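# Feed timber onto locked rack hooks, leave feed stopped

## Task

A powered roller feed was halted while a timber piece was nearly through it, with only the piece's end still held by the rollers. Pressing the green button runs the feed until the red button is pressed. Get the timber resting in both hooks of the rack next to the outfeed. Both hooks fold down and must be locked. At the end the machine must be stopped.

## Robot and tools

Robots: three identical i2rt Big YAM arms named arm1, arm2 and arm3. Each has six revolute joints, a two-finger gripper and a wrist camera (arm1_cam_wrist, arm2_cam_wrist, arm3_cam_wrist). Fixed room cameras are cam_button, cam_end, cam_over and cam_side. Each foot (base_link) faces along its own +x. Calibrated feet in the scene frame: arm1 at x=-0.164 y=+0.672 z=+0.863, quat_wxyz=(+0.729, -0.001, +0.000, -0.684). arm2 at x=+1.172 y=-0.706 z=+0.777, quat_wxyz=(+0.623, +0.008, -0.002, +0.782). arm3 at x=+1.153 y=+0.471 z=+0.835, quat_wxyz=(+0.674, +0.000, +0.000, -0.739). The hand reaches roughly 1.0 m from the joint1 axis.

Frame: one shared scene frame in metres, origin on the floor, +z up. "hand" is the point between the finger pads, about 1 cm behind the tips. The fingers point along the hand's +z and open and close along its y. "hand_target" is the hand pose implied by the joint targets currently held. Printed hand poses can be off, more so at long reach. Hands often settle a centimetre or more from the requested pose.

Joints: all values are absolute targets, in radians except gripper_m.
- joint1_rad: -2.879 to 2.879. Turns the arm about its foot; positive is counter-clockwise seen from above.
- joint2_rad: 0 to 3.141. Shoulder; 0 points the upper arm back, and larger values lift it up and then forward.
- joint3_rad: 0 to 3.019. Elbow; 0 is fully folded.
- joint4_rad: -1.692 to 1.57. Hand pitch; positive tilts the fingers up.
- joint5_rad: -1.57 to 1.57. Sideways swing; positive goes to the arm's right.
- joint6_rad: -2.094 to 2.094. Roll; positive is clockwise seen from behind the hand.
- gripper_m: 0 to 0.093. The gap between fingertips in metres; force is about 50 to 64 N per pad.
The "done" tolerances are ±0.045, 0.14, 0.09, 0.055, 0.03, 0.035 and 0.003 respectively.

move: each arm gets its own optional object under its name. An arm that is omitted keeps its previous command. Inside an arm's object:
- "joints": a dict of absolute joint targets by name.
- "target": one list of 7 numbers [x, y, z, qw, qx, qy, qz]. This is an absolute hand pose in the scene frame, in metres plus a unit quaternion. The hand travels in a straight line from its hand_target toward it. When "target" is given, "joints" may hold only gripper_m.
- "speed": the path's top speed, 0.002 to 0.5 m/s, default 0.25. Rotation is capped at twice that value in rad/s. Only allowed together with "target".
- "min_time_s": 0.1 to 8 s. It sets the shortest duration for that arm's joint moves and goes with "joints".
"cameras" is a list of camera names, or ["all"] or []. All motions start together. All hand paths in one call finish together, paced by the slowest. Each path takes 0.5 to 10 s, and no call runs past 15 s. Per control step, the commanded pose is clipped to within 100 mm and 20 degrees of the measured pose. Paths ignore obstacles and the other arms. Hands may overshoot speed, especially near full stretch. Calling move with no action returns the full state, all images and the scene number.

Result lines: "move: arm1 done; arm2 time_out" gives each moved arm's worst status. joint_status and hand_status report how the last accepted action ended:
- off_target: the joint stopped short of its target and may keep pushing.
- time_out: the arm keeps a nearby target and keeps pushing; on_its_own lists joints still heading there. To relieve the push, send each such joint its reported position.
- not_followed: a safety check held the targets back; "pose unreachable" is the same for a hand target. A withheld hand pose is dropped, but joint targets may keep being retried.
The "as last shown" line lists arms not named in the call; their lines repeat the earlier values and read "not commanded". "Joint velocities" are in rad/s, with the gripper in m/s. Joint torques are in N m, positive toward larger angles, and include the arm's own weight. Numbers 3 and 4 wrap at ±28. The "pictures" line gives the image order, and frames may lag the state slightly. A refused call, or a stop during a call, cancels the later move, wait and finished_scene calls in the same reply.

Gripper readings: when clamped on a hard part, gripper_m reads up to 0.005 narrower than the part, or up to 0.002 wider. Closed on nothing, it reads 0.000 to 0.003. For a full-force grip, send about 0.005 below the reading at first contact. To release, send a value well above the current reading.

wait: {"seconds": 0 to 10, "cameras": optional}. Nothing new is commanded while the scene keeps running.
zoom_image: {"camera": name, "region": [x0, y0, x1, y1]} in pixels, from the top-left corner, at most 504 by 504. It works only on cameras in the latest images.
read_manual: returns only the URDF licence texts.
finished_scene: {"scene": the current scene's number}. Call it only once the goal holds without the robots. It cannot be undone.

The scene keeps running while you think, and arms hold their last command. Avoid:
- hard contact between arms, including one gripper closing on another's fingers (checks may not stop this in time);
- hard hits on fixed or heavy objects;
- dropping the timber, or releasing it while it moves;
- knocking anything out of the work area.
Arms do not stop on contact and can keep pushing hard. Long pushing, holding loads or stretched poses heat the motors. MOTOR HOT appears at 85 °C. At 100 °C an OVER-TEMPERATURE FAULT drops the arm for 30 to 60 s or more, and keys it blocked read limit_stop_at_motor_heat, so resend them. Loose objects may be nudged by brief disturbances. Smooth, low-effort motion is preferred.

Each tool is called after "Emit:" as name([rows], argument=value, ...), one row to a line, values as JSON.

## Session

Emit:
move()

Emit:
zoom_image(camera="cam_over", region=[50, 180, 250, 380])

Emit:
zoom_image(camera="cam_side", region=[0, 290, 220, 390])

Emit:
zoom_image(camera="cam_end", region=[100, 100, 504, 480])

Scene clock: 0.00 s.
Joint torques (N m): no reading
Motor temperatures (°C): arm1=[22 32 26 25 21 20 22] | arm2=[25 26 31 24 21 22 23] | arm3=[24 22 33 23 24 23 24]
Heat: arm1: hottest joint2_rad 32 °C; arm2: hottest joint3_rad 31 °C; arm3: hottest joint3_rad 33 °C.
Joint velocities: within noise
arm1.joint_positions: joint1_rad=+0.873 joint2_rad=+0.622 joint3_rad=+1.387 joint4_rad=-1.522 joint5_rad=-0.295 joint6_rad=-0.141 gripper_m=+0.09396
arm1.joint_status: not commanded
arm1.hand: x=+0.0306 y=+0.5919 z=+1.3688 quat_wxyz=(-0.413, -0.165, -0.895, +0.023) (m; scene frame)
arm1.hand_target: x=+0.0293 y=+0.5929 z=+1.3787 quat_wxyz=(-0.423, -0.163, -0.891, +0.028) (m; scene frame)
arm1.hand_status: not commanded
arm2.joint_positions: joint1_rad=+0.714 joint2_rad=+0.649 joint3_rad=+1.369 joint4_rad=-1.412 joint5_rad=+0.207 joint6_rad=-0.444 gripper_m=+0.09396
arm2.joint_status: not commanded
arm2.hand: x=+1.0073 y=-0.5432 z=+1.2906 quat_wxyz=(-0.302, +0.889, -0.128, -0.321) (m; scene frame)
arm2.hand_target: x=+1.0087 y=-0.5443 z=+1.3048 quat_wxyz=(-0.309, +0.881, -0.129, -0.334) (m; scene frame)
arm2.hand_status: not commanded
arm3.joint_positions: joint1_rad=-0.368 joint2_rad=+0.600 joint3_rad=+1.340 joint4_rad=-1.367 joint5_rad=+0.054 joint6_rad=+0.173 gripper_m=+0.09396
arm3.joint_status: not commanded
arm3.hand: x=+1.0418 y=+0.2689 z=+1.3473 quat_wxyz=(-0.253, -0.800, -0.392, +0.378) (m; scene frame)
arm3.hand_target: x=+1.0427 y=+0.2708 z=+1.3562 quat_wxyz=(-0.259, -0.796, -0.390, +0.385) (m; scene frame)
arm3.hand_status: not commanded
pictures: arm1_cam_wrist, arm2_cam_wrist, arm3_cam_wrist, cam_button, cam_end, cam_over, cam_side
camera_calibration:
arm1_cam_wrist: T_world_to_cam=[[-0.337023, -0.937698, -0.0844874, 0.68033], [-0.906677, 0.347428, -0.23923, 0.157173], [0.253679, -0.00402331, -0.96728, 1.44016], [0, 0, 0, 1]] pos_world=[0.00645271, 0.589132, 1.48812]
arm2_cam_wrist: T_world_to_cam=[[0.42692, 0.78442, 0.449915, -0.583395], [0.903292, -0.393278, -0.17145, -0.898852], [0.0424528, 0.479601, -0.876459, 1.47635], [0, 0, 0, 1]] pos_world=[0.998314, -0.603931, 1.40233]
arm3_cam_wrist: T_world_to_cam=[[-0.827679, 0.550613, -0.108504, 0.861201], [0.555923, 0.777965, -0.292779, -0.392337], [-0.0767957, -0.302647, -0.950004, 1.56821], [0, 0, 0, 1]] pos_world=[1.05134, 0.30565, 1.46838]

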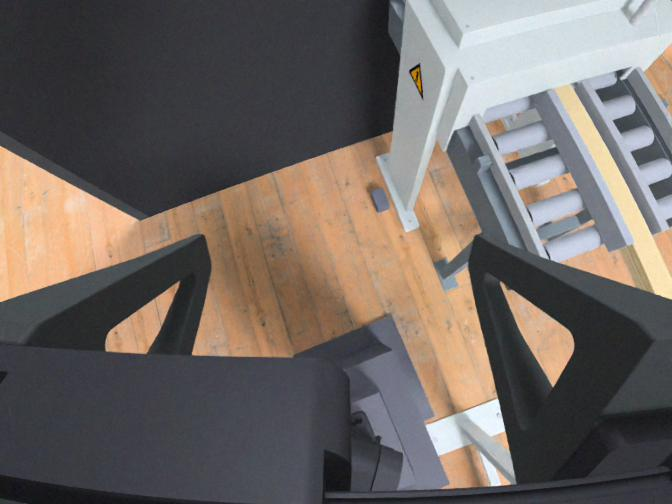

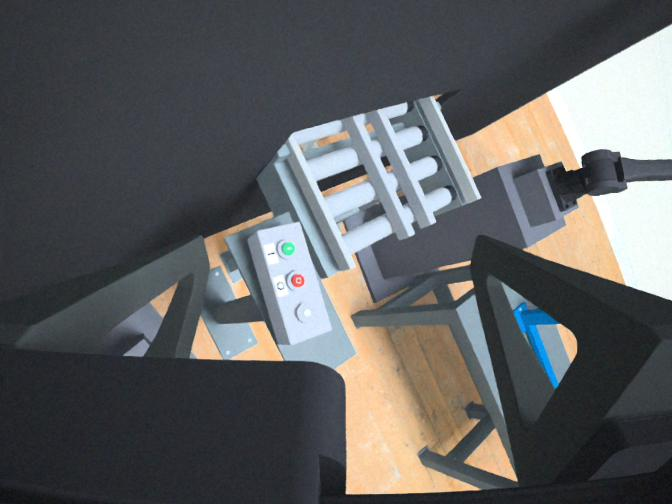

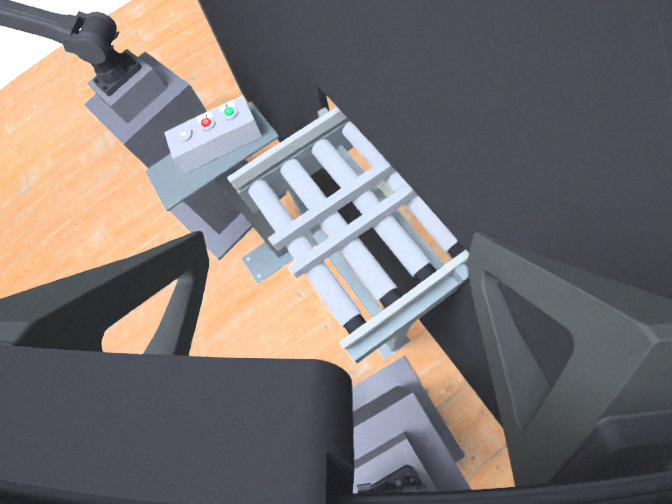

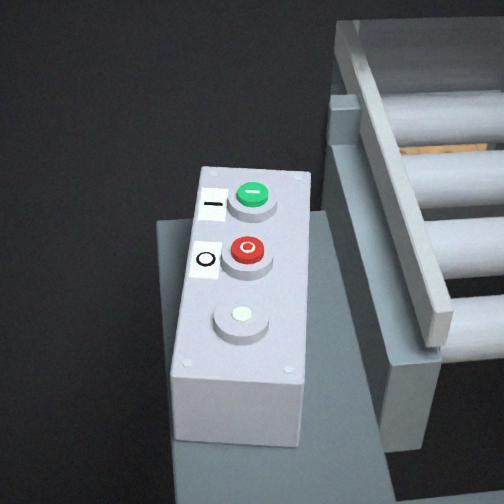

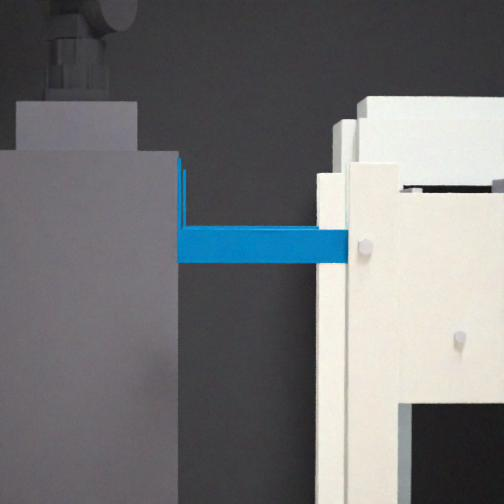

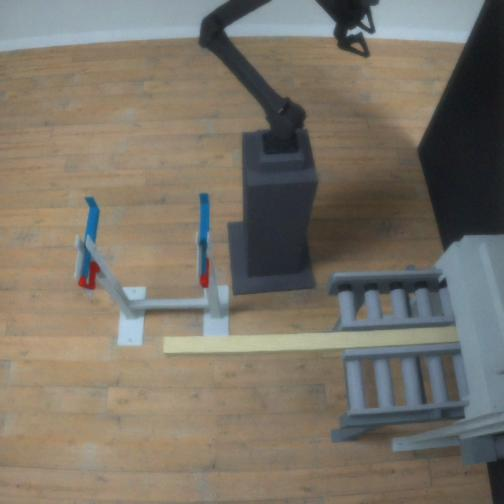

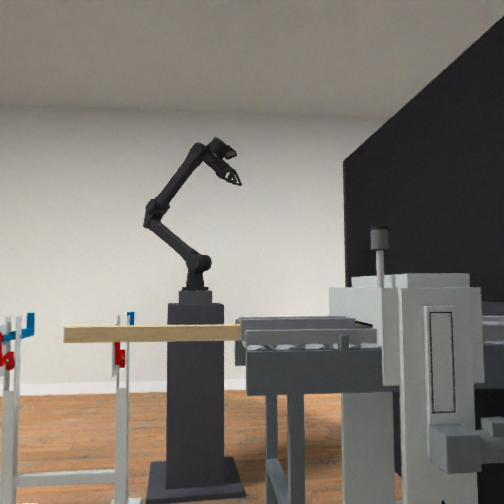

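Scaled by 2.520 from the camera's 504x504 image, which has a finer 720x720 frame.

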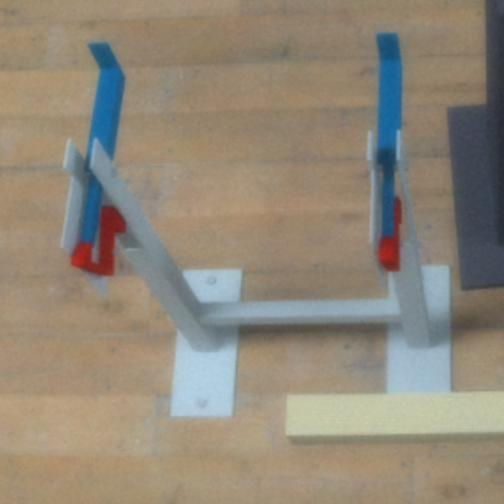

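Scaled by 2.291 from the camera's 504x504 image, which has a finer 720x720 frame.

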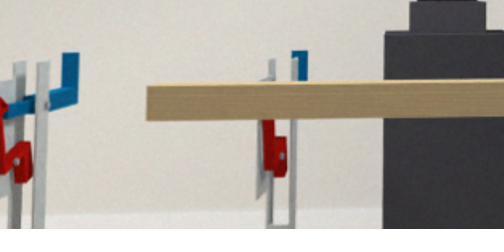

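Scaled by 1.248 from the camera's 504x504 image, which has a finer 720x720 frame.

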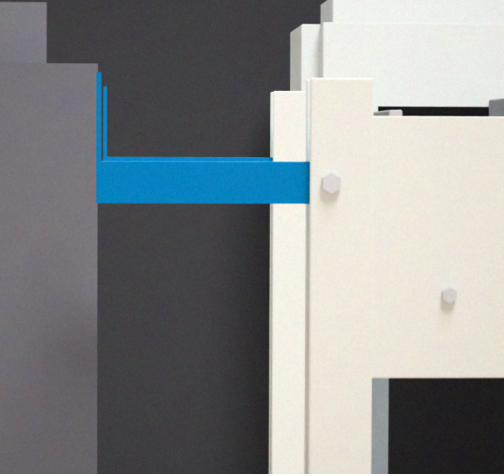

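Emit:
zoom_image(camera="cam_over", region=[70, 190, 140, 300])

Emit:
zoom_image(camera="cam_over", region=[180, 190, 240, 290])

Emit:
zoom_image(camera="cam_side", region=[0, 300, 60, 400])

Emit:
zoom_image(camera="cam_side", region=[100, 300, 160, 400])

Scaled by 4.582 from the camera's 504x504 image, which has a finer 720x720 frame.

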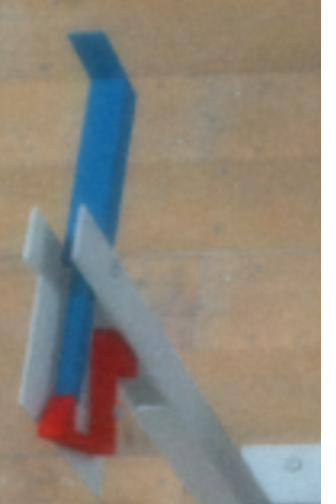

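Scaled by 5.040 from the camera's 504x504 image, which has a finer 720x720 frame.

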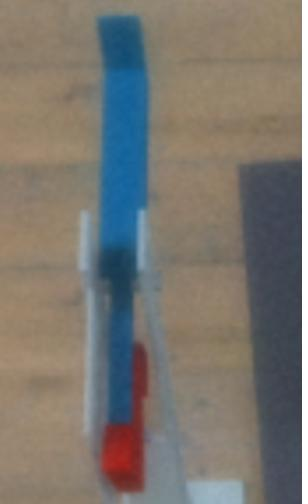

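Scaled by 5.040 from the camera's 504x504 image, which has a finer 720x720 frame.

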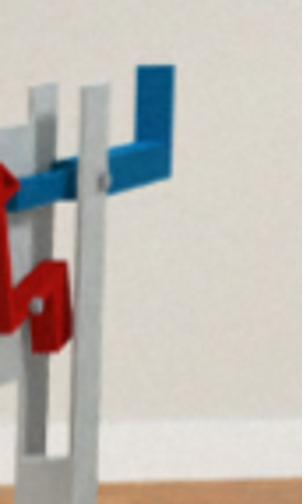

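Scaled by 5.040 from the camera's 504x504 image, which has a finer 720x720 frame.

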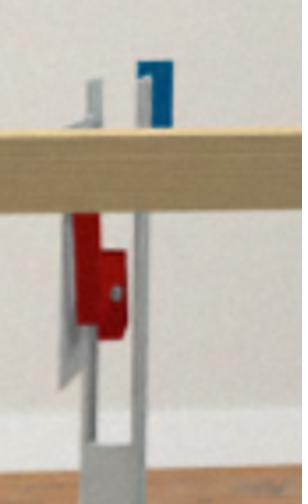

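Emit:
move(arm1={"target": [-0.46, 0.25, 0.98, 0, 1, 0, 0], "speed": 0.45, "joints": {"gripper_m": 0.0}}, arm2={"target": [0.980, -0.345, 0.87, 0, 0.894, -0.448, 0], "speed": 0.45, "joints": {"gripper_m": 0.0}}, cameras=["arm1_cam_wrist", "arm2_cam_wrist", "cam_end"])

Scene clock: 27.67 s.
Joint torques (N m): arm1=[-1.96 -16.03 12.19 0.06 0.24 0.21] | arm2=[1.08 -8.76 11.95 0.7 -0.01 0.21] | arm3=[0.03 2.26 9.47 1.72 0.05 -0.04]
Motor temperatures (°C): arm1=[22 32 30 25 21 20 22] | arm2=[25 26 39 24 21 22 23] | arm3=[24 22 37 23 24 23 24]
Heat: arm1: hottest joint2_rad 32 °C; arm2: hottest joint3_rad 39 °C; arm3: hottest joint3_rad 37 °C.
move: arm1 off_target; arm2 off_target
Joint velocities: within noise
arm1.joint_positions: joint1_rad=-0.662 joint2_rad=+1.737 joint3_rad=+1.354 joint4_rad=-1.224 joint5_rad=-0.003 joint6_rad=+0.947 gripper_m=+0.00066
arm1.joint_status: all done
arm1.hand: x=-0.4435 y=+0.2618 z=+0.9661 quat_wxyz=(+0.014, -1.000, -0.013, -0.011) (m; scene frame)
arm1.hand_target: x=-0.4595 y=+0.2508 z=+0.9801 quat_wxyz=(+0.000, -1.000, +0.000, +0.000) (m; scene frame)
arm1.hand_status: off_target (0.025 m and 2.5 deg from the pose sent, 0.713 m and 161.0 deg at the start; a joint's target at an end of its range on 14 of 128 steps)
arm2.joint_positions: joint1_rad=+0.272 joint2_rad=+1.523 joint3_rad=+0.998 joint4_rad=-1.112 joint5_rad=+0.005 joint6_rad=-0.158 gripper_m=+0.00024
arm2.joint_status: all done
arm2.hand: x=+0.9898 y=-0.3670 z=+0.8565 quat_wxyz=(+0.014, +0.897, -0.442, +0.021) (m; scene frame)
arm2.hand_target: x=+0.9806 y=-0.3459 z=+0.8705 quat_wxyz=(+0.000, +0.894, -0.448, +0.000) (m; scene frame)
arm2.hand_status: off_target (0.028 m and 3.0 deg from the pose sent, 0.466 m and 63.2 deg at the start)
arm3: as last shown
pictures: arm1_cam_wrist, arm2_cam_wrist, cam_end
camera_calibration:
arm1_cam_wrist: T_world_to_cam=[[-0.0186167, 0.998531, 0.0508789, -0.319357], [0.810454, -0.0147292, 0.585617, -0.194882], [0.585506, 0.0521373, -0.80899, 1.14907], [0, 0, 0, 1]] pos_world=[-0.520788, 0.256108, 1.05996]
arm2_cam_wrist: T_world_to_cam=[[0.797914, 0.602754, -0.0045267, -0.563523], [0.473157, -0.621669, 0.62422, -1.22769], [0.373437, -0.500216, -0.781235, 0.24336], [0, 0, 0, 1]] pos_world=[0.939655, -0.30182, 0.953922]

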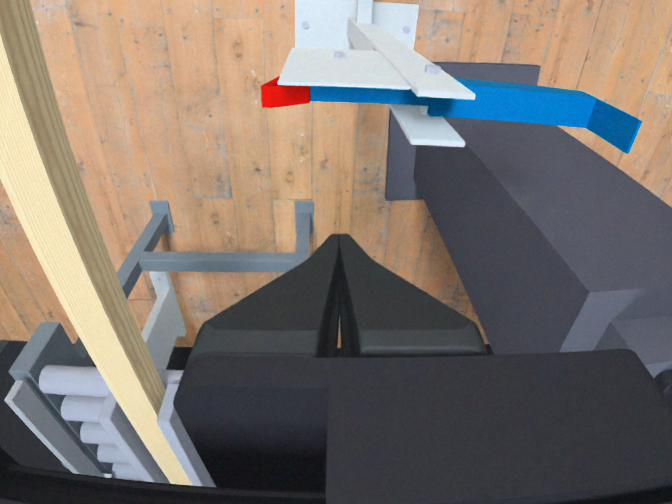

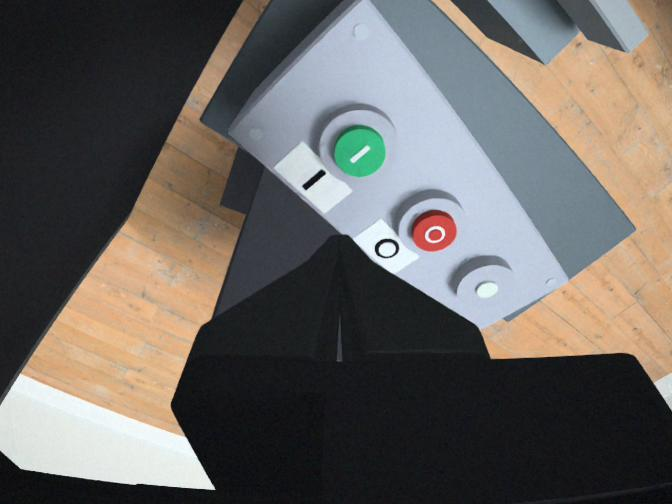

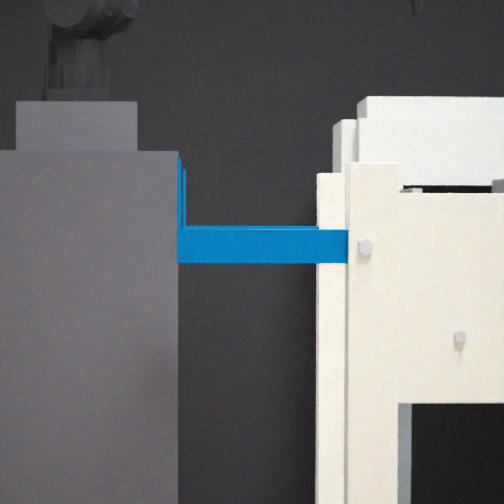

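Emit:
move(arm1={"target": [-0.460, 0.253, 0.815, 0, 1, 0, 0], "speed": 0.25}, arm2={"target": [0.981, -0.334, 0.835, 0, 0.894, -0.448, 0], "speed": 0.1}, cameras=["arm1_cam_wrist", "arm2_cam_wrist", "cam_end"])

Scene clock: 43.50 s.
Joint torques (N m): arm1=[-2.08 -18.02 6.26 0.88 0.23 0.16] | arm2=[0.97 -8.88 10.1 0.79 0.01 0.1] | arm3=[0.03 2.14 9.47 1.74 0.04 -0.04]
Motor temperatures (°C): arm1=[22 33 32 25 21 20 22] | arm2=[25 27 43 24 21 22 23] | arm3=[24 22 39 23 24 23 24]
Heat: arm1: hottest joint2_rad 33 °C; arm2: hottest joint3_rad 43 °C; arm3: hottest joint3_rad 39 °C.
move: arm1 done; arm2 off_target
Joint velocities: within noise
arm1.joint_positions: joint1_rad=-0.663 joint2_rad=+1.960 joint3_rad=+1.229 joint4_rad=-0.848 joint5_rad=-0.002 joint6_rad=+0.948 gripper_m=+0.00066
arm1.joint_status: not commanded
arm1.hand: x=-0.4520 y=+0.2504 z=+0.8161 quat_wxyz=(+0.002, -1.000, -0.012, -0.003) (m; scene frame)
arm1.hand_target: x=-0.4598 y=+0.2531 z=+0.8150 quat_wxyz=(+0.000, -1.000, +0.000, +0.000) (m; scene frame)
arm1.hand_status: done (0.008 m and 1.4 deg from the pose sent, 0.152 m and 2.5 deg at the start)
arm2.joint_positions: joint1_rad=+0.258 joint2_rad=+1.588 joint3_rad=+0.998 joint4_rad=-1.021 joint5_rad=+0.005 joint6_rad=-0.159 gripper_m=+0.00024
arm2.joint_status: not commanded
arm2.hand: x=+0.9859 y=-0.3482 z=+0.8313 quat_wxyz=(+0.006, +0.894, -0.448, +0.011) (m; scene frame)
arm2.hand_target: x=+0.9813 y=-0.3343 z=+0.8353 quat_wxyz=(+0.000, +0.894, -0.448, +0.000) (m; scene frame)
arm2.hand_status: off_target (0.015 m and 1.4 deg from the pose sent, 0.040 m and 3.0 deg at the start)
arm3: as last shown
pictures: arm1_cam_wrist, arm2_cam_wrist, cam_end
camera_calibration:
arm1_cam_wrist: T_world_to_cam=[[-0.016411, 0.99947, 0.0281246, -0.281267], [0.819837, -0.00265093, 0.57259, -0.0883706], [0.572361, 0.0324543, -0.819359, 1.04077], [0, 0, 0, 1]] pos_world=[-0.527861, 0.247107, 0.911272]
arm2_cam_wrist: T_world_to_cam=[[0.805479, 0.592624, -0.000826892, -0.585902], [0.472863, -0.641861, 0.603668, -1.188], [0.357218, -0.486633, -0.797235, 0.268506], [0, 0, 0, 1]] pos_world=[0.93778, -0.284649, 0.930739]

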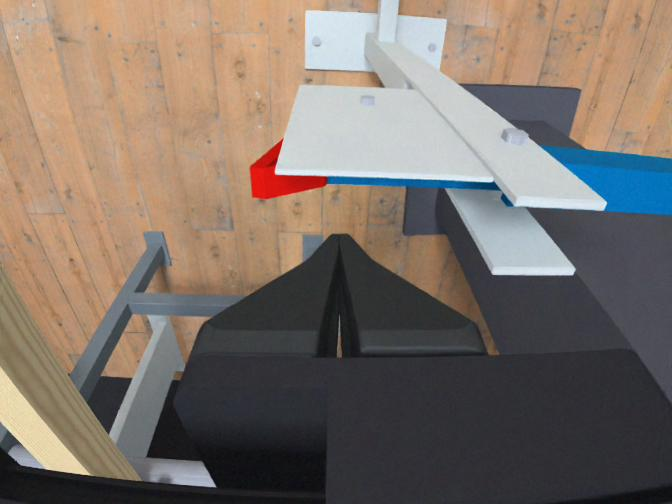

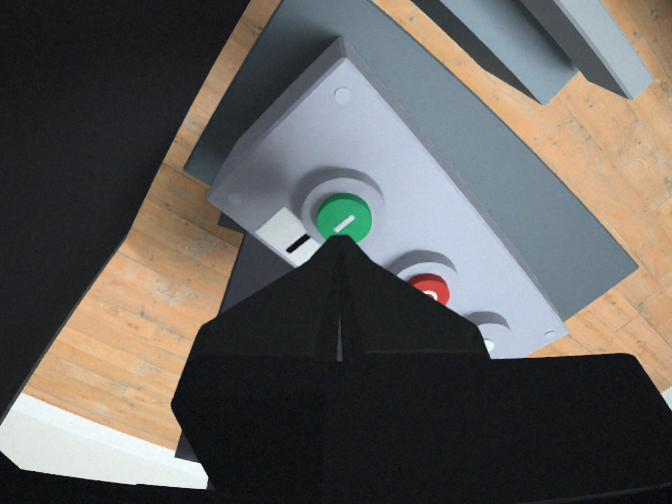

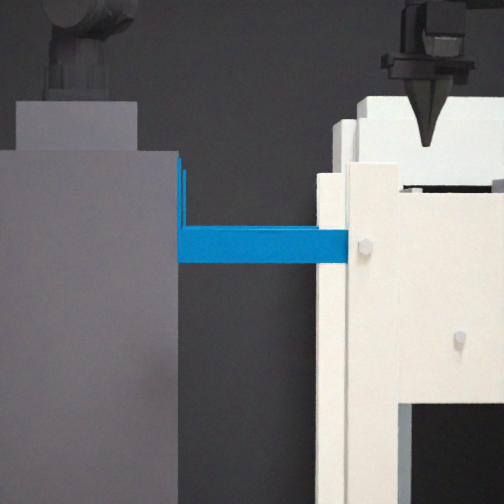

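Emit:
move(arm1={"target": [-0.453, 0.266, 0.770, 0, 1, 0, 0], "speed": 0.1}, arm2={"target": [0.984, -0.338, 0.822, 0, 0.894, -0.448, 0], "speed": 0.1}, cameras=["arm1_cam_wrist", "arm2_cam_wrist"])

Scene clock: 57.30 s.
Joint torques (N m): arm1=[-2.14 -17.32 5.05 0.92 0.23 0.12] | arm2=[0.97 -8.88 8.14 0.84 0.01 0.1] | arm3=[-0.03 2.2 9.48 1.73 0.04 -0.04]
Motor temperatures (°C): arm1=[22 33 32 25 21 20 23] | arm2=[25 27 43 24 21 22 23] | arm3=[24 22 40 23 24 23 24]
Heat: arm1: hottest joint2_rad 33 °C; arm2: hottest joint3_rad 43 °C; arm3: hottest joint3_rad 40 °C.
move: arm1 done; arm2 done
Joint velocities: within noise
arm1.joint_positions: joint1_rad=-0.666 joint2_rad=+2.011 joint3_rad=+1.172 joint4_rad=-0.727 joint5_rad=-0.002 joint6_rad=+0.948 gripper_m=+0.00066
arm1.joint_status: not commanded
arm1.hand: x=-0.4479 y=+0.2592 z=+0.7760 quat_wxyz=(-0.003, -1.000, -0.010, +0.001) (m; scene frame)
arm1.hand_target: x=-0.4528 y=+0.2661 z=+0.7701 quat_wxyz=(+0.000, -1.000, +0.000, +0.000) (m; scene frame)
arm1.hand_status: done (0.010 m and 1.2 deg from the pose sent, 0.049 m and 1.4 deg at the start)
arm2.joint_positions: joint1_rad=+0.257 joint2_rad=+1.596 joint3_rad=+0.994 joint4_rad=-0.982 joint5_rad=+0.005 joint6_rad=-0.160 gripper_m=+0.00024
arm2.joint_status: not commanded
arm2.hand: x=+0.9832 y=-0.3419 z=+0.8266 quat_wxyz=(-0.001, +0.894, -0.448, +0.000) (m; scene frame)
arm2.hand_target: x=+0.9841 y=-0.3381 z=+0.8220 quat_wxyz=(+0.000, +0.894, -0.448, +0.000) (m; scene frame)
arm2.hand_status: done (0.006 m and 0.2 deg from the pose sent, 0.014 m and 1.4 deg at the start)
arm3: as last shown
pictures: arm1_cam_wrist, arm2_cam_wrist
camera_calibration:
arm1_cam_wrist: T_world_to_cam=[[-0.0132586, 0.999764, 0.0172132, -0.279036], [0.824132, 0.00117762, 0.566397, -0.0630573], [0.566243, 0.0216956, -0.823953, 1.00887], [0, 0, 0, 1]] pos_world=[-0.522997, 0.257156, 0.87178]
arm2_cam_wrist: T_world_to_cam=[[0.805534, 0.592542, 0.0030321, -0.590796], [0.479986, -0.655503, 0.583034, -1.17454], [0.34746, -0.468199, -0.812442, 0.297207], [0, 0, 0, 1]] pos_world=[0.936403, -0.280694, 0.928054]

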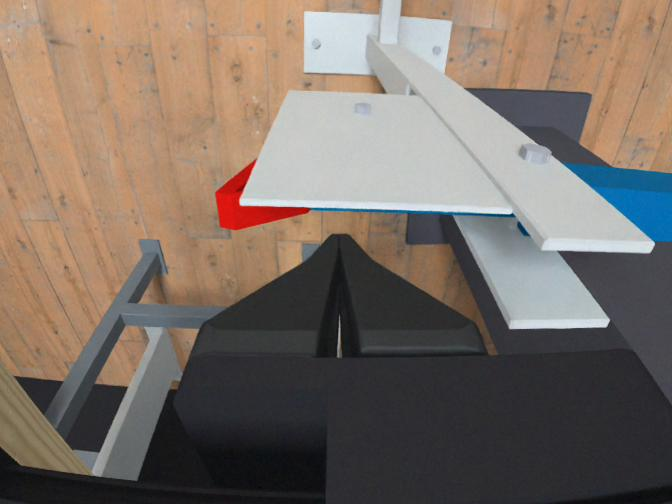

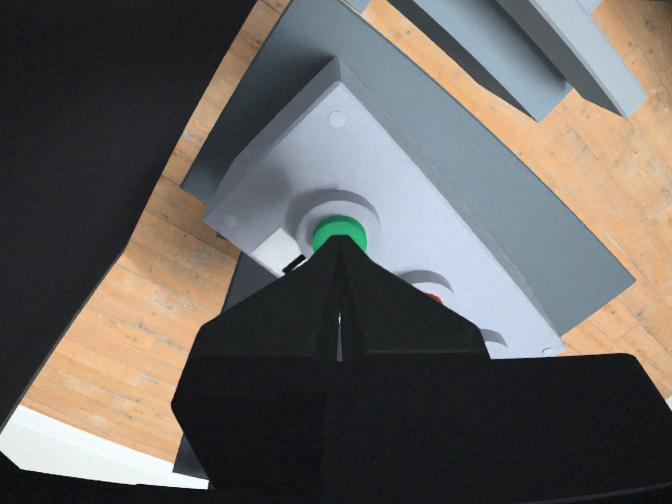

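Emit:
move(arm1={"target": [-0.453, 0.267, 0.700, 0, 1, 0, 0], "speed": 0.06}, arm2={"target": [0.989, -0.349, 0.815, 0, 0.894, -0.448, 0], "speed": 0.1}, cameras=["arm1_cam_wrist", "cam_end"])

Scene clock: 70.40 s.
Joint torques (N m): arm1=[-2.14 -10.4 3.81 2.26 0.21 0.12] | arm2=[1.08 -9.82 7.88 0.81 0.01 0.11] | arm3=[-0.03 2.2 9.47 1.73 0.04 -0.04]
Motor temperatures (°C): arm1=[22 35 31 25 21 20 23] | arm2=[25 27 43 24 21 22 23] | arm3=[24 22 41 23 24 23 24]
Heat: arm1: hottest joint2_rad 35 °C; arm2: hottest joint3_rad 43 °C; arm3: hottest joint3_rad 41 °C.
move: arm1 off_target; arm2 done
Joint velocities: within noise
arm1.joint_positions: joint1_rad=-0.666 joint2_rad=+2.052 joint3_rad=+1.172 joint4_rad=-0.611 joint5_rad=-0.002 joint6_rad=+0.948 gripper_m=+0.00066
arm1.joint_status: not commanded
arm1.hand: x=-0.4588 y=+0.2433 z=+0.7569 quat_wxyz=(-0.034, -0.999, -0.010, +0.022) (m; scene frame)
arm1.hand_target: x=-0.4497 y=+0.2703 z=+0.7055 quat_wxyz=(+0.000, -1.000, +0.000, +0.000) (m; scene frame)
arm1.hand_status: off_target (0.062 m and 4.8 deg from the pose sent, 0.077 m and 1.2 deg at the start)
arm2.joint_positions: joint1_rad=+0.257 joint2_rad=+1.596 joint3_rad=+0.951 joint4_rad=-0.955 joint5_rad=+0.005 joint6_rad=-0.160 gripper_m=+0.00024
arm2.joint_status: not commanded
arm2.hand: x=+0.9893 y=-0.3535 z=+0.8133 quat_wxyz=(+0.003, +0.894, -0.448, +0.006) (m; scene frame)
arm2.hand_target: x=+0.9890 y=-0.3491 z=+0.8149 quat_wxyz=(+0.000, +0.894, -0.448, +0.000) (m; scene frame)
arm2.hand_status: done (0.005 m and 0.8 deg from the pose sent, 0.015 m and 0.2 deg at the start)
arm3: as last shown
pictures: arm1_cam_wrist, cam_end
camera_calibration:
arm1_cam_wrist: T_world_to_cam=[[-0.0137975, 0.998957, -0.0435368, -0.216988], [0.847261, 0.0348024, 0.530035, -0.0133125], [0.530997, -0.0295738, -0.846857, 1.01331], [0, 0, 0, 1]] pos_world=[-0.529778, 0.247193, 0.855736]

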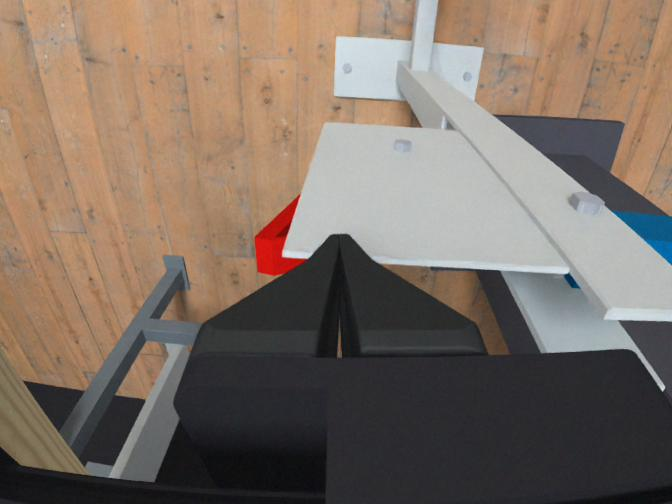

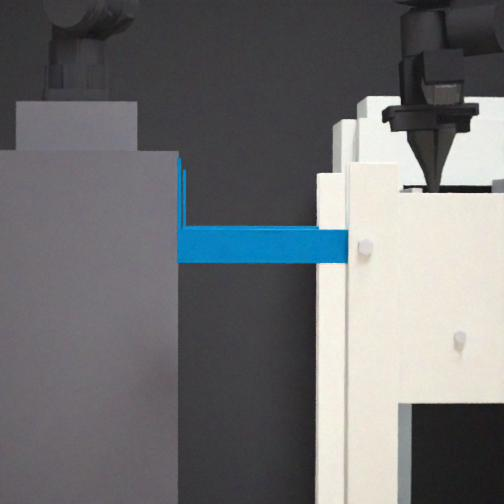

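Emit:
move(arm1={"target": [-0.441, 0.268, 0.790, 0, 1, 0, 0], "speed": 0.1}, cameras=["arm1_cam_wrist"])

Scene clock: 78.67 s.
Joint torques (N m): arm1=[-0.85 -17.96 5.31 0.17 0.23 0.2] | arm2=[1.08 -9.82 7.87 0.81 0.01 0.11] | arm3=[-0.03 2.14 9.47 1.73 0.05 -0.04]
Motor temperatures (°C): arm1=[21 35 31 25 21 20 23] | arm2=[25 27 41 24 21 22 23] | arm3=[24 22 41 23 24 23 24]
Heat: arm1: hottest joint2_rad 35 °C; arm2: hottest joint3_rad 41 °C; arm3: hottest joint3_rad 41 °C.
move: arm1 done
Joint velocities: within noise
arm1.joint_positions: joint1_rad=-0.666 joint2_rad=+1.969 joint3_rad=+1.147 joint4_rad=-0.742 joint5_rad=-0.002 joint6_rad=+0.958 gripper_m=+0.00066
arm1.joint_status: not commanded
arm1.hand: x=-0.4433 y=+0.2659 z=+0.7893 quat_wxyz=(-0.004, -1.000, -0.005, +0.001) (m; scene frame)
arm1.hand_target: x=-0.4410 y=+0.2680 z=+0.7899 quat_wxyz=(+0.000, -1.000, +0.000, +0.000) (m; scene frame)
arm1.hand_status: done (0.003 m and 0.7 deg from the pose sent, 0.045 m and 4.8 deg at the start)
arm2, arm3: as last shown
pictures: arm1_cam_wrist
camera_calibration:
arm1_cam_wrist: T_world_to_cam=[[-0.00249599, 0.99987, 0.015903, -0.280077], [0.824554, -0.0069398, 0.565741, -0.0715668], [0.565778, 0.014525, -0.82443, 1.01918], [0, 0, 0, 1]] pos_world=[-0.518315, 0.264741, 0.885181]

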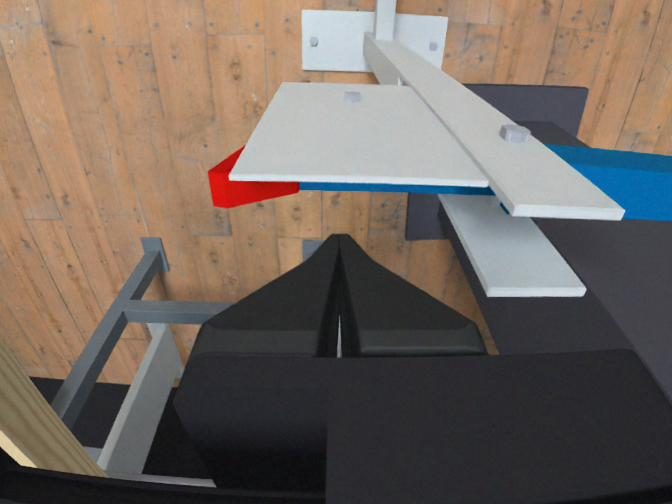

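Emit:
move(arm1={"target": [-0.441, 0.267, 0.728, 0, 1, 0, 0], "speed": 0.06}, cameras=["arm1_cam_wrist", "cam_end"])

Scene clock: 85.17 s.
Joint torques (N m): arm1=[-1.03 -16.15 4.6 1.47 0.49 0.18] | arm2=[1.03 -9.76 7.87 0.81 0.01 0.11] | arm3=[0.03 2.2 9.47 1.74 0.05 -0.04]
Motor temperatures (°C): arm1=[21 35 30 25 21 20 23] | arm2=[25 27 40 24 21 22 23] | arm3=[24 22 42 23 24 23 24]
Heat: arm1: hottest joint2_rad 35 °C; arm2: hottest joint3_rad 40 °C; arm3: hottest joint3_rad 42 °C.
move: arm1 off_target
Joint velocities: within noise
arm1.joint_positions: joint1_rad=-0.662 joint2_rad=+2.071 joint3_rad=+1.143 joint4_rad=-0.638 joint5_rad=-0.008 joint6_rad=+0.960 gripper_m=+0.00066
arm1.joint_status: not commanded
arm1.hand: x=-0.4410 y=+0.2640 z=+0.7404 quat_wxyz=(-0.005, -1.000, -0.006, -0.002) (m; scene frame)
arm1.hand_target: x=-0.4408 y=+0.2673 z=+0.7283 quat_wxyz=(+0.000, -1.000, +0.000, +0.000) (m; scene frame)
arm1.hand_status: off_target (0.013 m and 0.9 deg from the pose sent, 0.061 m and 0.7 deg at the start)
arm2, arm3: as last shown
pictures: arm1_cam_wrist, cam_end
camera_calibration:
arm1_cam_wrist: T_world_to_cam=[[-0.00422291, 0.99989, 0.0142216, -0.276974], [0.821227, -0.00464714, 0.570583, -0.0514294], [0.570587, 0.0140887, -0.821117, 0.977333], [0, 0, 0, 1]] pos_world=[-0.516588, 0.262935, 0.835788]

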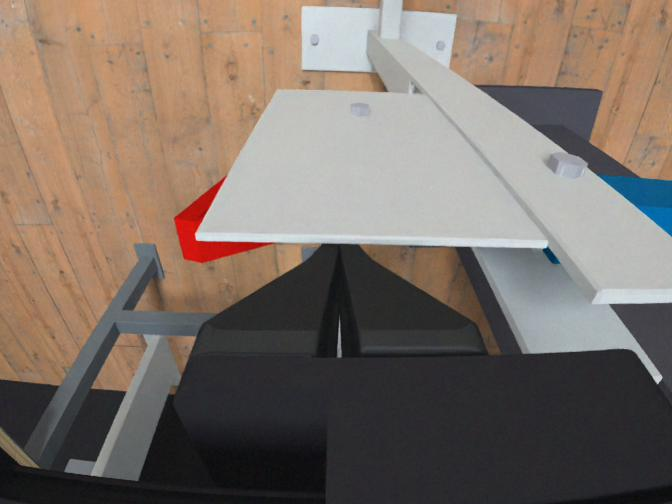

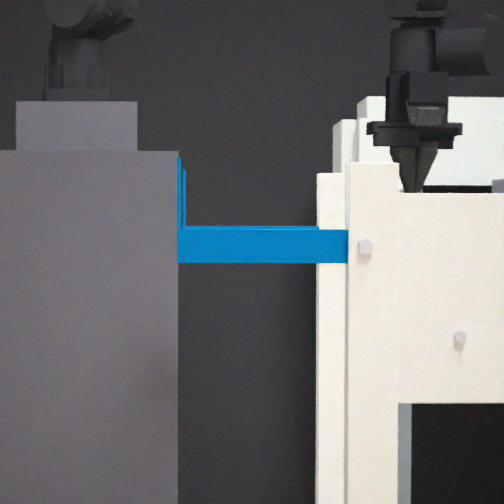

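Emit:
move(arm1={"target": [-0.440, 0.267, 0.685, 0, 1, 0, 0], "speed": 0.06}, cameras=["arm1_cam_wrist", "cam_end"])

Scene clock: 88.53 s.
Joint torques (N m): arm1=[-2.26 -13.04 4.86 2.59 0.79 0.07] | arm2=[1.03 -9.76 7.87 0.81 0.01 0.11] | arm3=[-0.03 2.2 9.48 1.73 0.05 -0.04]
Motor temperatures (°C): arm1=[21 35 30 25 21 20 23] | arm2=[25 27 40 24 21 22 23] | arm3=[24 22 42 23 24 23 24]
Heat: arm1: hottest joint2_rad 35 °C; arm2: hottest joint3_rad 40 °C; arm3: hottest joint3_rad 42 °C.
move: arm1 off_target
Joint velocities: within noise
arm1.joint_positions: joint1_rad=-0.642 joint2_rad=+2.122 joint3_rad=+1.140 joint4_rad=-0.576 joint5_rad=-0.015 joint6_rad=+0.973 gripper_m=+0.00066
arm1.joint_status: not commanded
arm1.hand: x=-0.4316 y=+0.2580 z=+0.7156 quat_wxyz=(-0.009, -1.000, -0.010, -0.003) (m; scene frame)
arm1.hand_target: x=-0.4386 y=+0.2683 z=+0.6869 quat_wxyz=(+0.000, -1.000, +0.000, +0.000) (m; scene frame)
arm1.hand_status: off_target (0.033 m and 1.6 deg from the pose sent, 0.056 m and 0.9 deg at the start)
arm2, arm3: as last shown
pictures: arm1_cam_wrist, cam_end
camera_calibration:
arm1_cam_wrist: T_world_to_cam=[[-0.0118685, 0.999918, 0.00476889, -0.267169], [0.820068, 0.00700469, 0.572223, -0.0497432], [0.572143, 0.0107022, -0.820084, 0.952542], [0, 0, 0, 1]] pos_world=[-0.507368, 0.257302, 0.810903]

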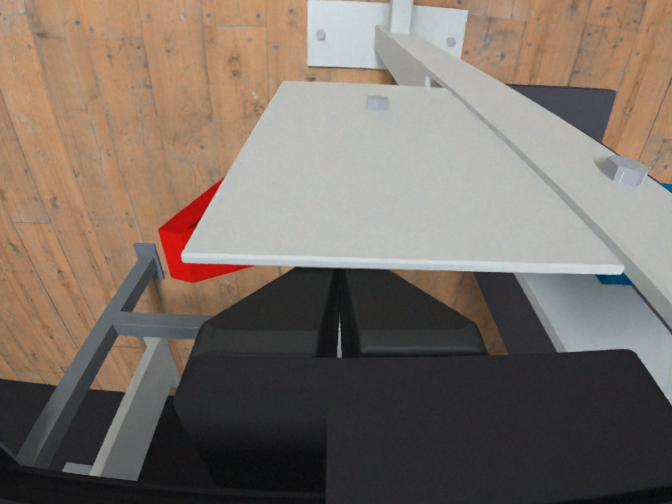

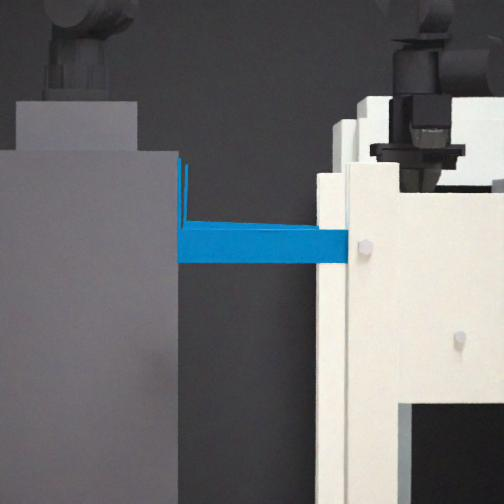

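Emit:
move(arm1={"target": [-0.442, 0.267, 0.655, 0, 1, 0, 0], "speed": 0.06}, cameras=["cam_end"])

Emit:
zoom_image(camera="cam_end", region=[150, 130, 420, 330])

Scene clock: 92.67 s.
Joint torques (N m): arm1=[-2.67 -8.82 5.24 4.4 0.79 0] | arm2=[1.08 -9.82 7.87 0.81 0.01 0.11] | arm3=[-0.03 2.2 9.48 1.73 0.05 -0.04]
Motor temperatures (°C): arm1=[21 35 30 25 22 20 23] | arm2=[25 27 40 24 21 22 23] | arm3=[24 22 42 23 24 23 24]
Heat: arm1: hottest joint2_rad 35 °C; arm2: hottest joint3_rad 40 °C; arm3: hottest joint3_rad 42 °C.
move: arm1 off_target
Joint velocities: within noise
arm1.joint_positions: joint1_rad=-0.640 joint2_rad=+2.129 joint3_rad=+1.138 joint4_rad=-0.564 joint5_rad=-0.015 joint6_rad=+0.977 gripper_m=+0.00066
arm1.joint_status: not commanded
arm1.hand: x=-0.4310 y=+0.2569 z=+0.7125 quat_wxyz=(-0.011, -1.000, -0.009, -0.001) (m; scene frame)
arm1.hand_target: x=-0.4380 y=+0.2716 z=+0.6611 quat_wxyz=(+0.001, -1.000, +0.000, -0.001) (m; scene frame)
arm1.hand_status: off_target (0.059 m and 1.7 deg from the pose sent, 0.062 m and 1.6 deg at the start)
arm2: as last shown
arm3.joint_positions: joint1_rad=-0.368 joint2_rad=+0.600 joint3_rad=+1.340 joint4_rad=-1.367 joint5_rad=+0.054 joint6_rad=+0.173 gripper_m=+0.09396
arm3.joint_status: not commanded
arm3.hand: x=+1.0418 y=+0.2689 z=+1.3473 quat_wxyz=(-0.253, -0.800, -0.392, +0.378) (m; scene frame)
arm3.hand_target: x=+1.0427 y=+0.2708 z=+1.3562 quat_wxyz=(-0.259, -0.796, -0.390, +0.385) (m; scene frame)
arm3.hand_status: not commanded
pictures: cam_end

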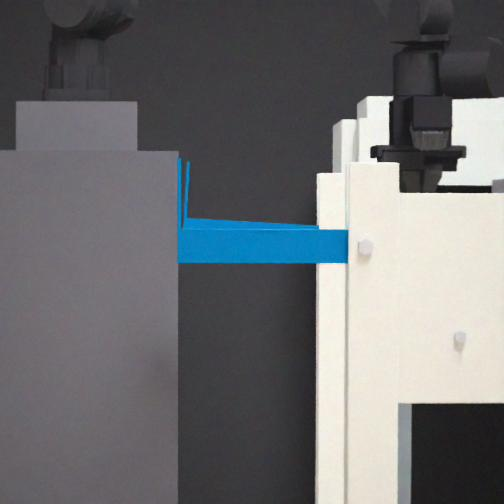

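Scaled by 1.867 from the camera's 504x504 image, which has a finer 720x720 frame.

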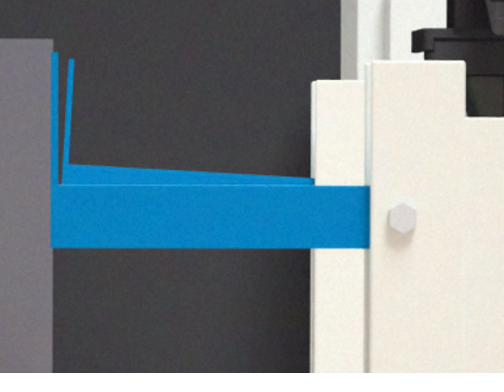

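Emit:
move(arm1={"target": [-0.443, 0.275, 0.85, 0, 1, 0, 0], "speed": 0.2}, cameras=["arm1_cam_wrist", "cam_end"])

Scene clock: 96.17 s.
Joint torques (N m): arm1=[-2.14 -16.85 9.01 0.12 0.24 -0.07] | arm2=[1.03 -9.76 7.87 0.81 0.01 0.11] | arm3=[-0.03 2.2 9.46 1.72 0.05 -0.04]
Motor temperatures (°C): arm1=[21 35 30 25 22 20 23] | arm2=[25 27 39 24 21 22 23] | arm3=[24 22 42 23 24 23 24]
Heat: arm1: hottest joint2_rad 35 °C; arm2: hottest joint3_rad 39 °C; arm3: hottest joint3_rad 42 °C.
move: arm1 off_target
Joint velocities: within noise
arm1.joint_positions: joint1_rad=-0.661 joint2_rad=+1.849 joint3_rad=+1.124 joint4_rad=-0.877 joint5_rad=-0.002 joint6_rad=+0.971 gripper_m=+0.00066
arm1.joint_status: not commanded
arm1.hand: x=-0.4279 y=+0.2839 z=+0.8389 quat_wxyz=(+0.012, -1.000, -0.001, -0.009) (m; scene frame)
arm1.hand_target: x=-0.4428 y=+0.2754 z=+0.8502 quat_wxyz=(+0.000, -1.000, +0.000, +0.000) (m; scene frame)
arm1.hand_status: off_target (0.021 m and 1.7 deg from the pose sent, 0.139 m and 1.7 deg at the start)
arm2, arm3: as last shown
pictures: arm1_cam_wrist, cam_end
camera_calibration:
arm1_cam_wrist: T_world_to_cam=[[0.0040251, 0.998884, 0.047056, -0.321935], [0.812559, -0.0306948, 0.58207, -0.12435], [0.582865, 0.0358929, -0.811776, 1.0417], [0, 0, 0, 1]] pos_world=[-0.504835, 0.280369, 0.93316]

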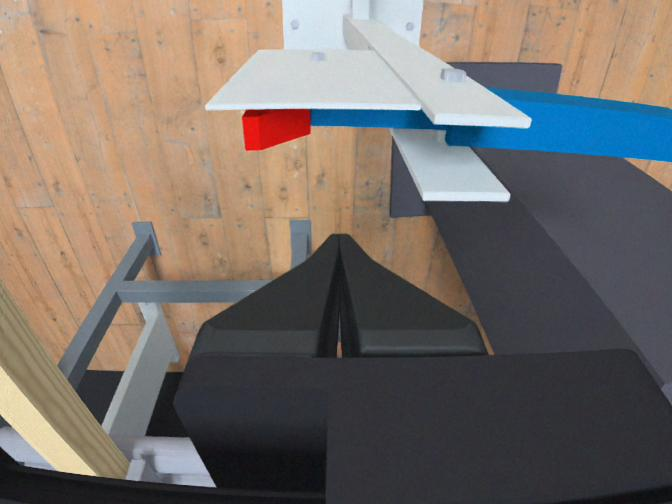

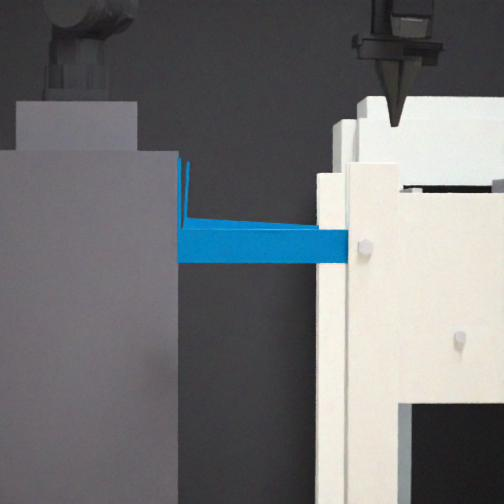

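Emit:
move(arm1={"target": [-0.872, 0.262, 0.855, -0.103, -0.987, -0.001, 0.126], "speed": 0.3}, cameras=["arm1_cam_wrist"])

Scene clock: 103.27 s.
Joint torques (N m): arm1=[-1.08 -25.93 13.7 0.8 -0.05 -0.08] | arm2=[1.03 -9.76 7.87 0.81 0.01 0.11] | arm3=[-0.03 2.14 9.47 1.73 0.04 -0.04]
Motor temperatures (°C): arm1=[21 35 31 25 22 20 23] | arm2=[25 28 39 24 21 22 23] | arm3=[24 22 42 23 24 23 24]
Heat: arm1: hottest joint2_rad 35 °C; arm2: hottest joint3_rad 39 °C; arm3: hottest joint3_rad 42 °C.
move: arm1 off_target
Joint velocities: within noise
arm1.joint_positions: joint1_rad=-1.119 joint2_rad=+2.471 joint3_rad=+2.228 joint4_rad=-1.033 joint5_rad=-0.052 joint6_rad=+0.532 gripper_m=+0.00066
arm1.joint_status: not commanded
arm1.hand: x=-0.8585 y=+0.2686 z=+0.8474 quat_wxyz=(-0.096, -0.989, +0.005, +0.114) (m; scene frame)
arm1.hand_target: x=-0.8711 y=+0.2624 z=+0.8553 quat_wxyz=(-0.103, -0.987, -0.001, +0.127) (m; scene frame)
arm1.hand_status: off_target (0.017 m and 1.7 deg from the pose sent, 0.445 m and 20.4 deg at the start)
arm2, arm3: as last shown
pictures: arm1_cam_wrist
camera_calibration:
arm1_cam_wrist: T_world_to_cam=[[-0.0000953033, 0.98549, -0.169736, -0.121601], [0.930441, 0.0622857, 0.36111, 0.483671], [0.366442, -0.157895, -0.916946, 1.25549], [0, 0, 0, 1]] pos_world=[-0.910105, 0.287947, 0.955921]

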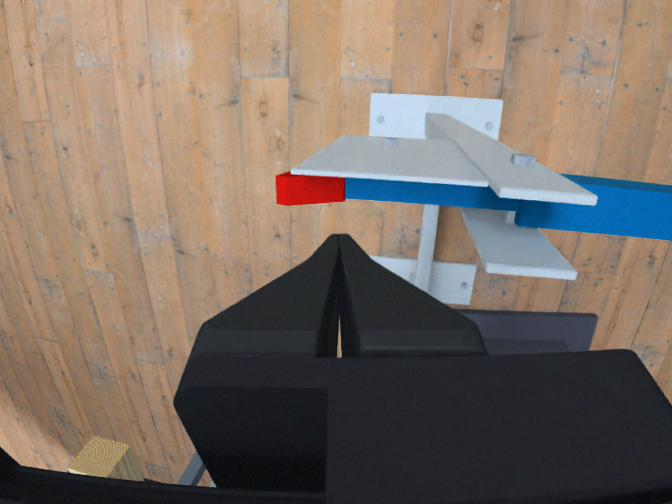

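Emit:
move(arm1={"target": [-0.876, 0.262, 0.785, -0.103, -0.987, -0.001, 0.126], "speed": 0.12}, cameras=["arm1_cam_wrist"])

Scene clock: 110.90 s.
Joint torques (N m): arm1=[-1.26 -27.58 12 1.52 -0.05 -0.09] | arm2=[1.03 -9.82 7.87 0.81 0.01 0.11] | arm3=[-0.03 2.14 9.47 1.74 0.05 -0.05]
Motor temperatures (°C): arm1=[21 37 34 25 21 20 23] | arm2=[25 28 39 24 21 22 23] | arm3=[24 22 42 23 24 23 24]
Heat: arm1: hottest joint2_rad 37 °C; arm2: hottest joint3_rad 39 °C; arm3: hottest joint3_rad 42 °C.
move: arm1 off_target
Joint velocities: within noise
arm1.joint_positions: joint1_rad=-1.119 joint2_rad=+2.574 joint3_rad=+2.228 joint4_rad=-0.947 joint5_rad=-0.053 joint6_rad=+0.530 gripper_m=+0.00066
arm1.joint_status: not commanded
arm1.hand: x=-0.8599 y=+0.2676 z=+0.7734 quat_wxyz=(-0.092, -0.990, +0.004, +0.107) (m; scene frame)
arm1.hand_target: x=-0.8752 y=+0.2624 z=+0.7856 quat_wxyz=(-0.103, -0.987, -0.001, +0.126) (m; scene frame)
arm1.hand_status: off_target (0.021 m and 2.6 deg from the pose sent, 0.065 m and 1.7 deg at the start)
arm2, arm3: as last shown
pictures: arm1_cam_wrist
camera_calibration:
arm1_cam_wrist: T_world_to_cam=[[-0.000603437, 0.986734, -0.162343, -0.139562], [0.925109, 0.0621925, 0.374573, 0.496771], [0.3797, -0.149959, -0.912875, 1.19407], [0, 0, 0, 1]] pos_world=[-0.913041, 0.285877, 0.881304]

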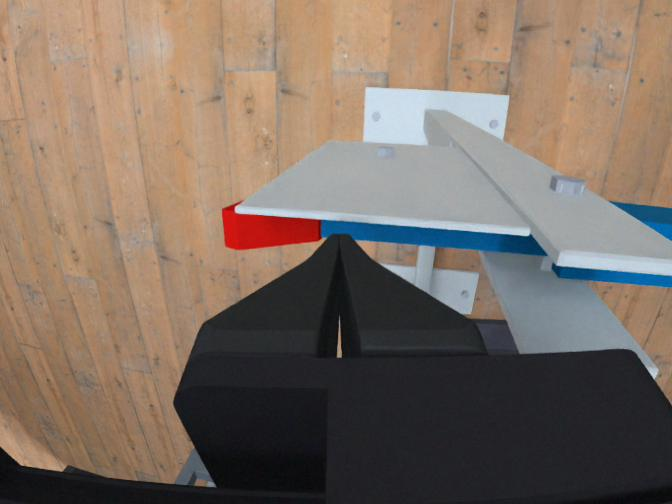

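Emit:
move(arm1={"target": [-0.873, 0.261, 0.735, -0.103, -0.987, -0.001, 0.126], "speed": 0.08}, cameras=["arm1_cam_wrist", "cam_end"])

Scene clock: 121.27 s.
Joint torques (N m): arm1=[-1.08 -24.12 10.07 1.66 0.01 -0.05] | arm2=[1.03 -9.82 7.88 0.81 0.01 0.11] | arm3=[0.03 2.2 9.5 1.73 0.04 -0.04]
Motor temperatures (°C): arm1=[21 37 36 25 21 20 23] | arm2=[25 28 38 24 21 22 23] | arm3=[24 22 43 23 24 23 24]
Heat: arm1: hottest joint2_rad 37 °C; arm2: hottest joint3_rad 38 °C; arm3: hottest joint3_rad 43 °C.
move: arm1 off_target
Joint velocities: within noise
arm1.joint_positions: joint1_rad=-1.119 joint2_rad=+2.588 joint3_rad=+2.228 joint4_rad=-0.867 joint5_rad=-0.054 joint6_rad=+0.530 gripper_m=+0.00066
arm1.joint_status: not commanded
arm1.hand: x=-0.8735 y=+0.2597 z=+0.7680 quat_wxyz=(-0.109, -0.985, +0.003, +0.135) (m; scene frame)
arm1.hand_target: x=-0.8713 y=+0.2618 z=+0.7359 quat_wxyz=(-0.103, -0.987, -0.001, +0.126) (m; scene frame)
arm1.hand_status: off_target (0.033 m and 1.3 deg from the pose sent, 0.041 m and 2.6 deg at the start)
arm2.joint_positions: joint1_rad=+0.257 joint2_rad=+1.596 joint3_rad=+0.951 joint4_rad=-0.955 joint5_rad=+0.005 joint6_rad=-0.160 gripper_m=+0.00024
arm2.joint_status: not commanded
arm2.hand: x=+0.9893 y=-0.3535 z=+0.8133 quat_wxyz=(+0.003, +0.894, -0.448, +0.006) (m; scene frame)
arm2.hand_target: x=+0.9890 y=-0.3491 z=+0.8149 quat_wxyz=(+0.000, +0.894, -0.448, +0.000) (m; scene frame)
arm2.hand_status: not commanded
arm3: as last shown
pictures: arm1_cam_wrist, cam_end
camera_calibration:
arm1_cam_wrist: T_world_to_cam=[[-0.0109818, 0.980824, -0.194587, -0.115467], [0.944897, 0.0738525, 0.31893, 0.568872], [0.327185, -0.180362, -0.927588, 1.16656], [0, 0, 0, 1]] pos_world=[-0.920473, 0.281643, 0.878185]

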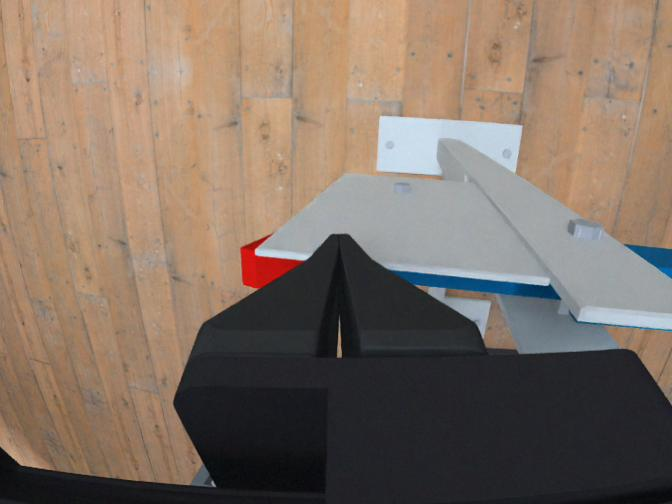

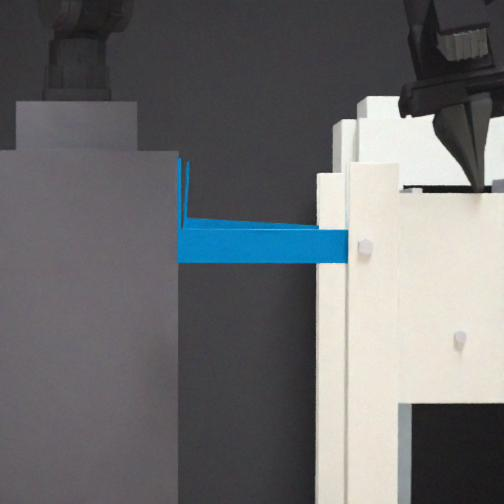

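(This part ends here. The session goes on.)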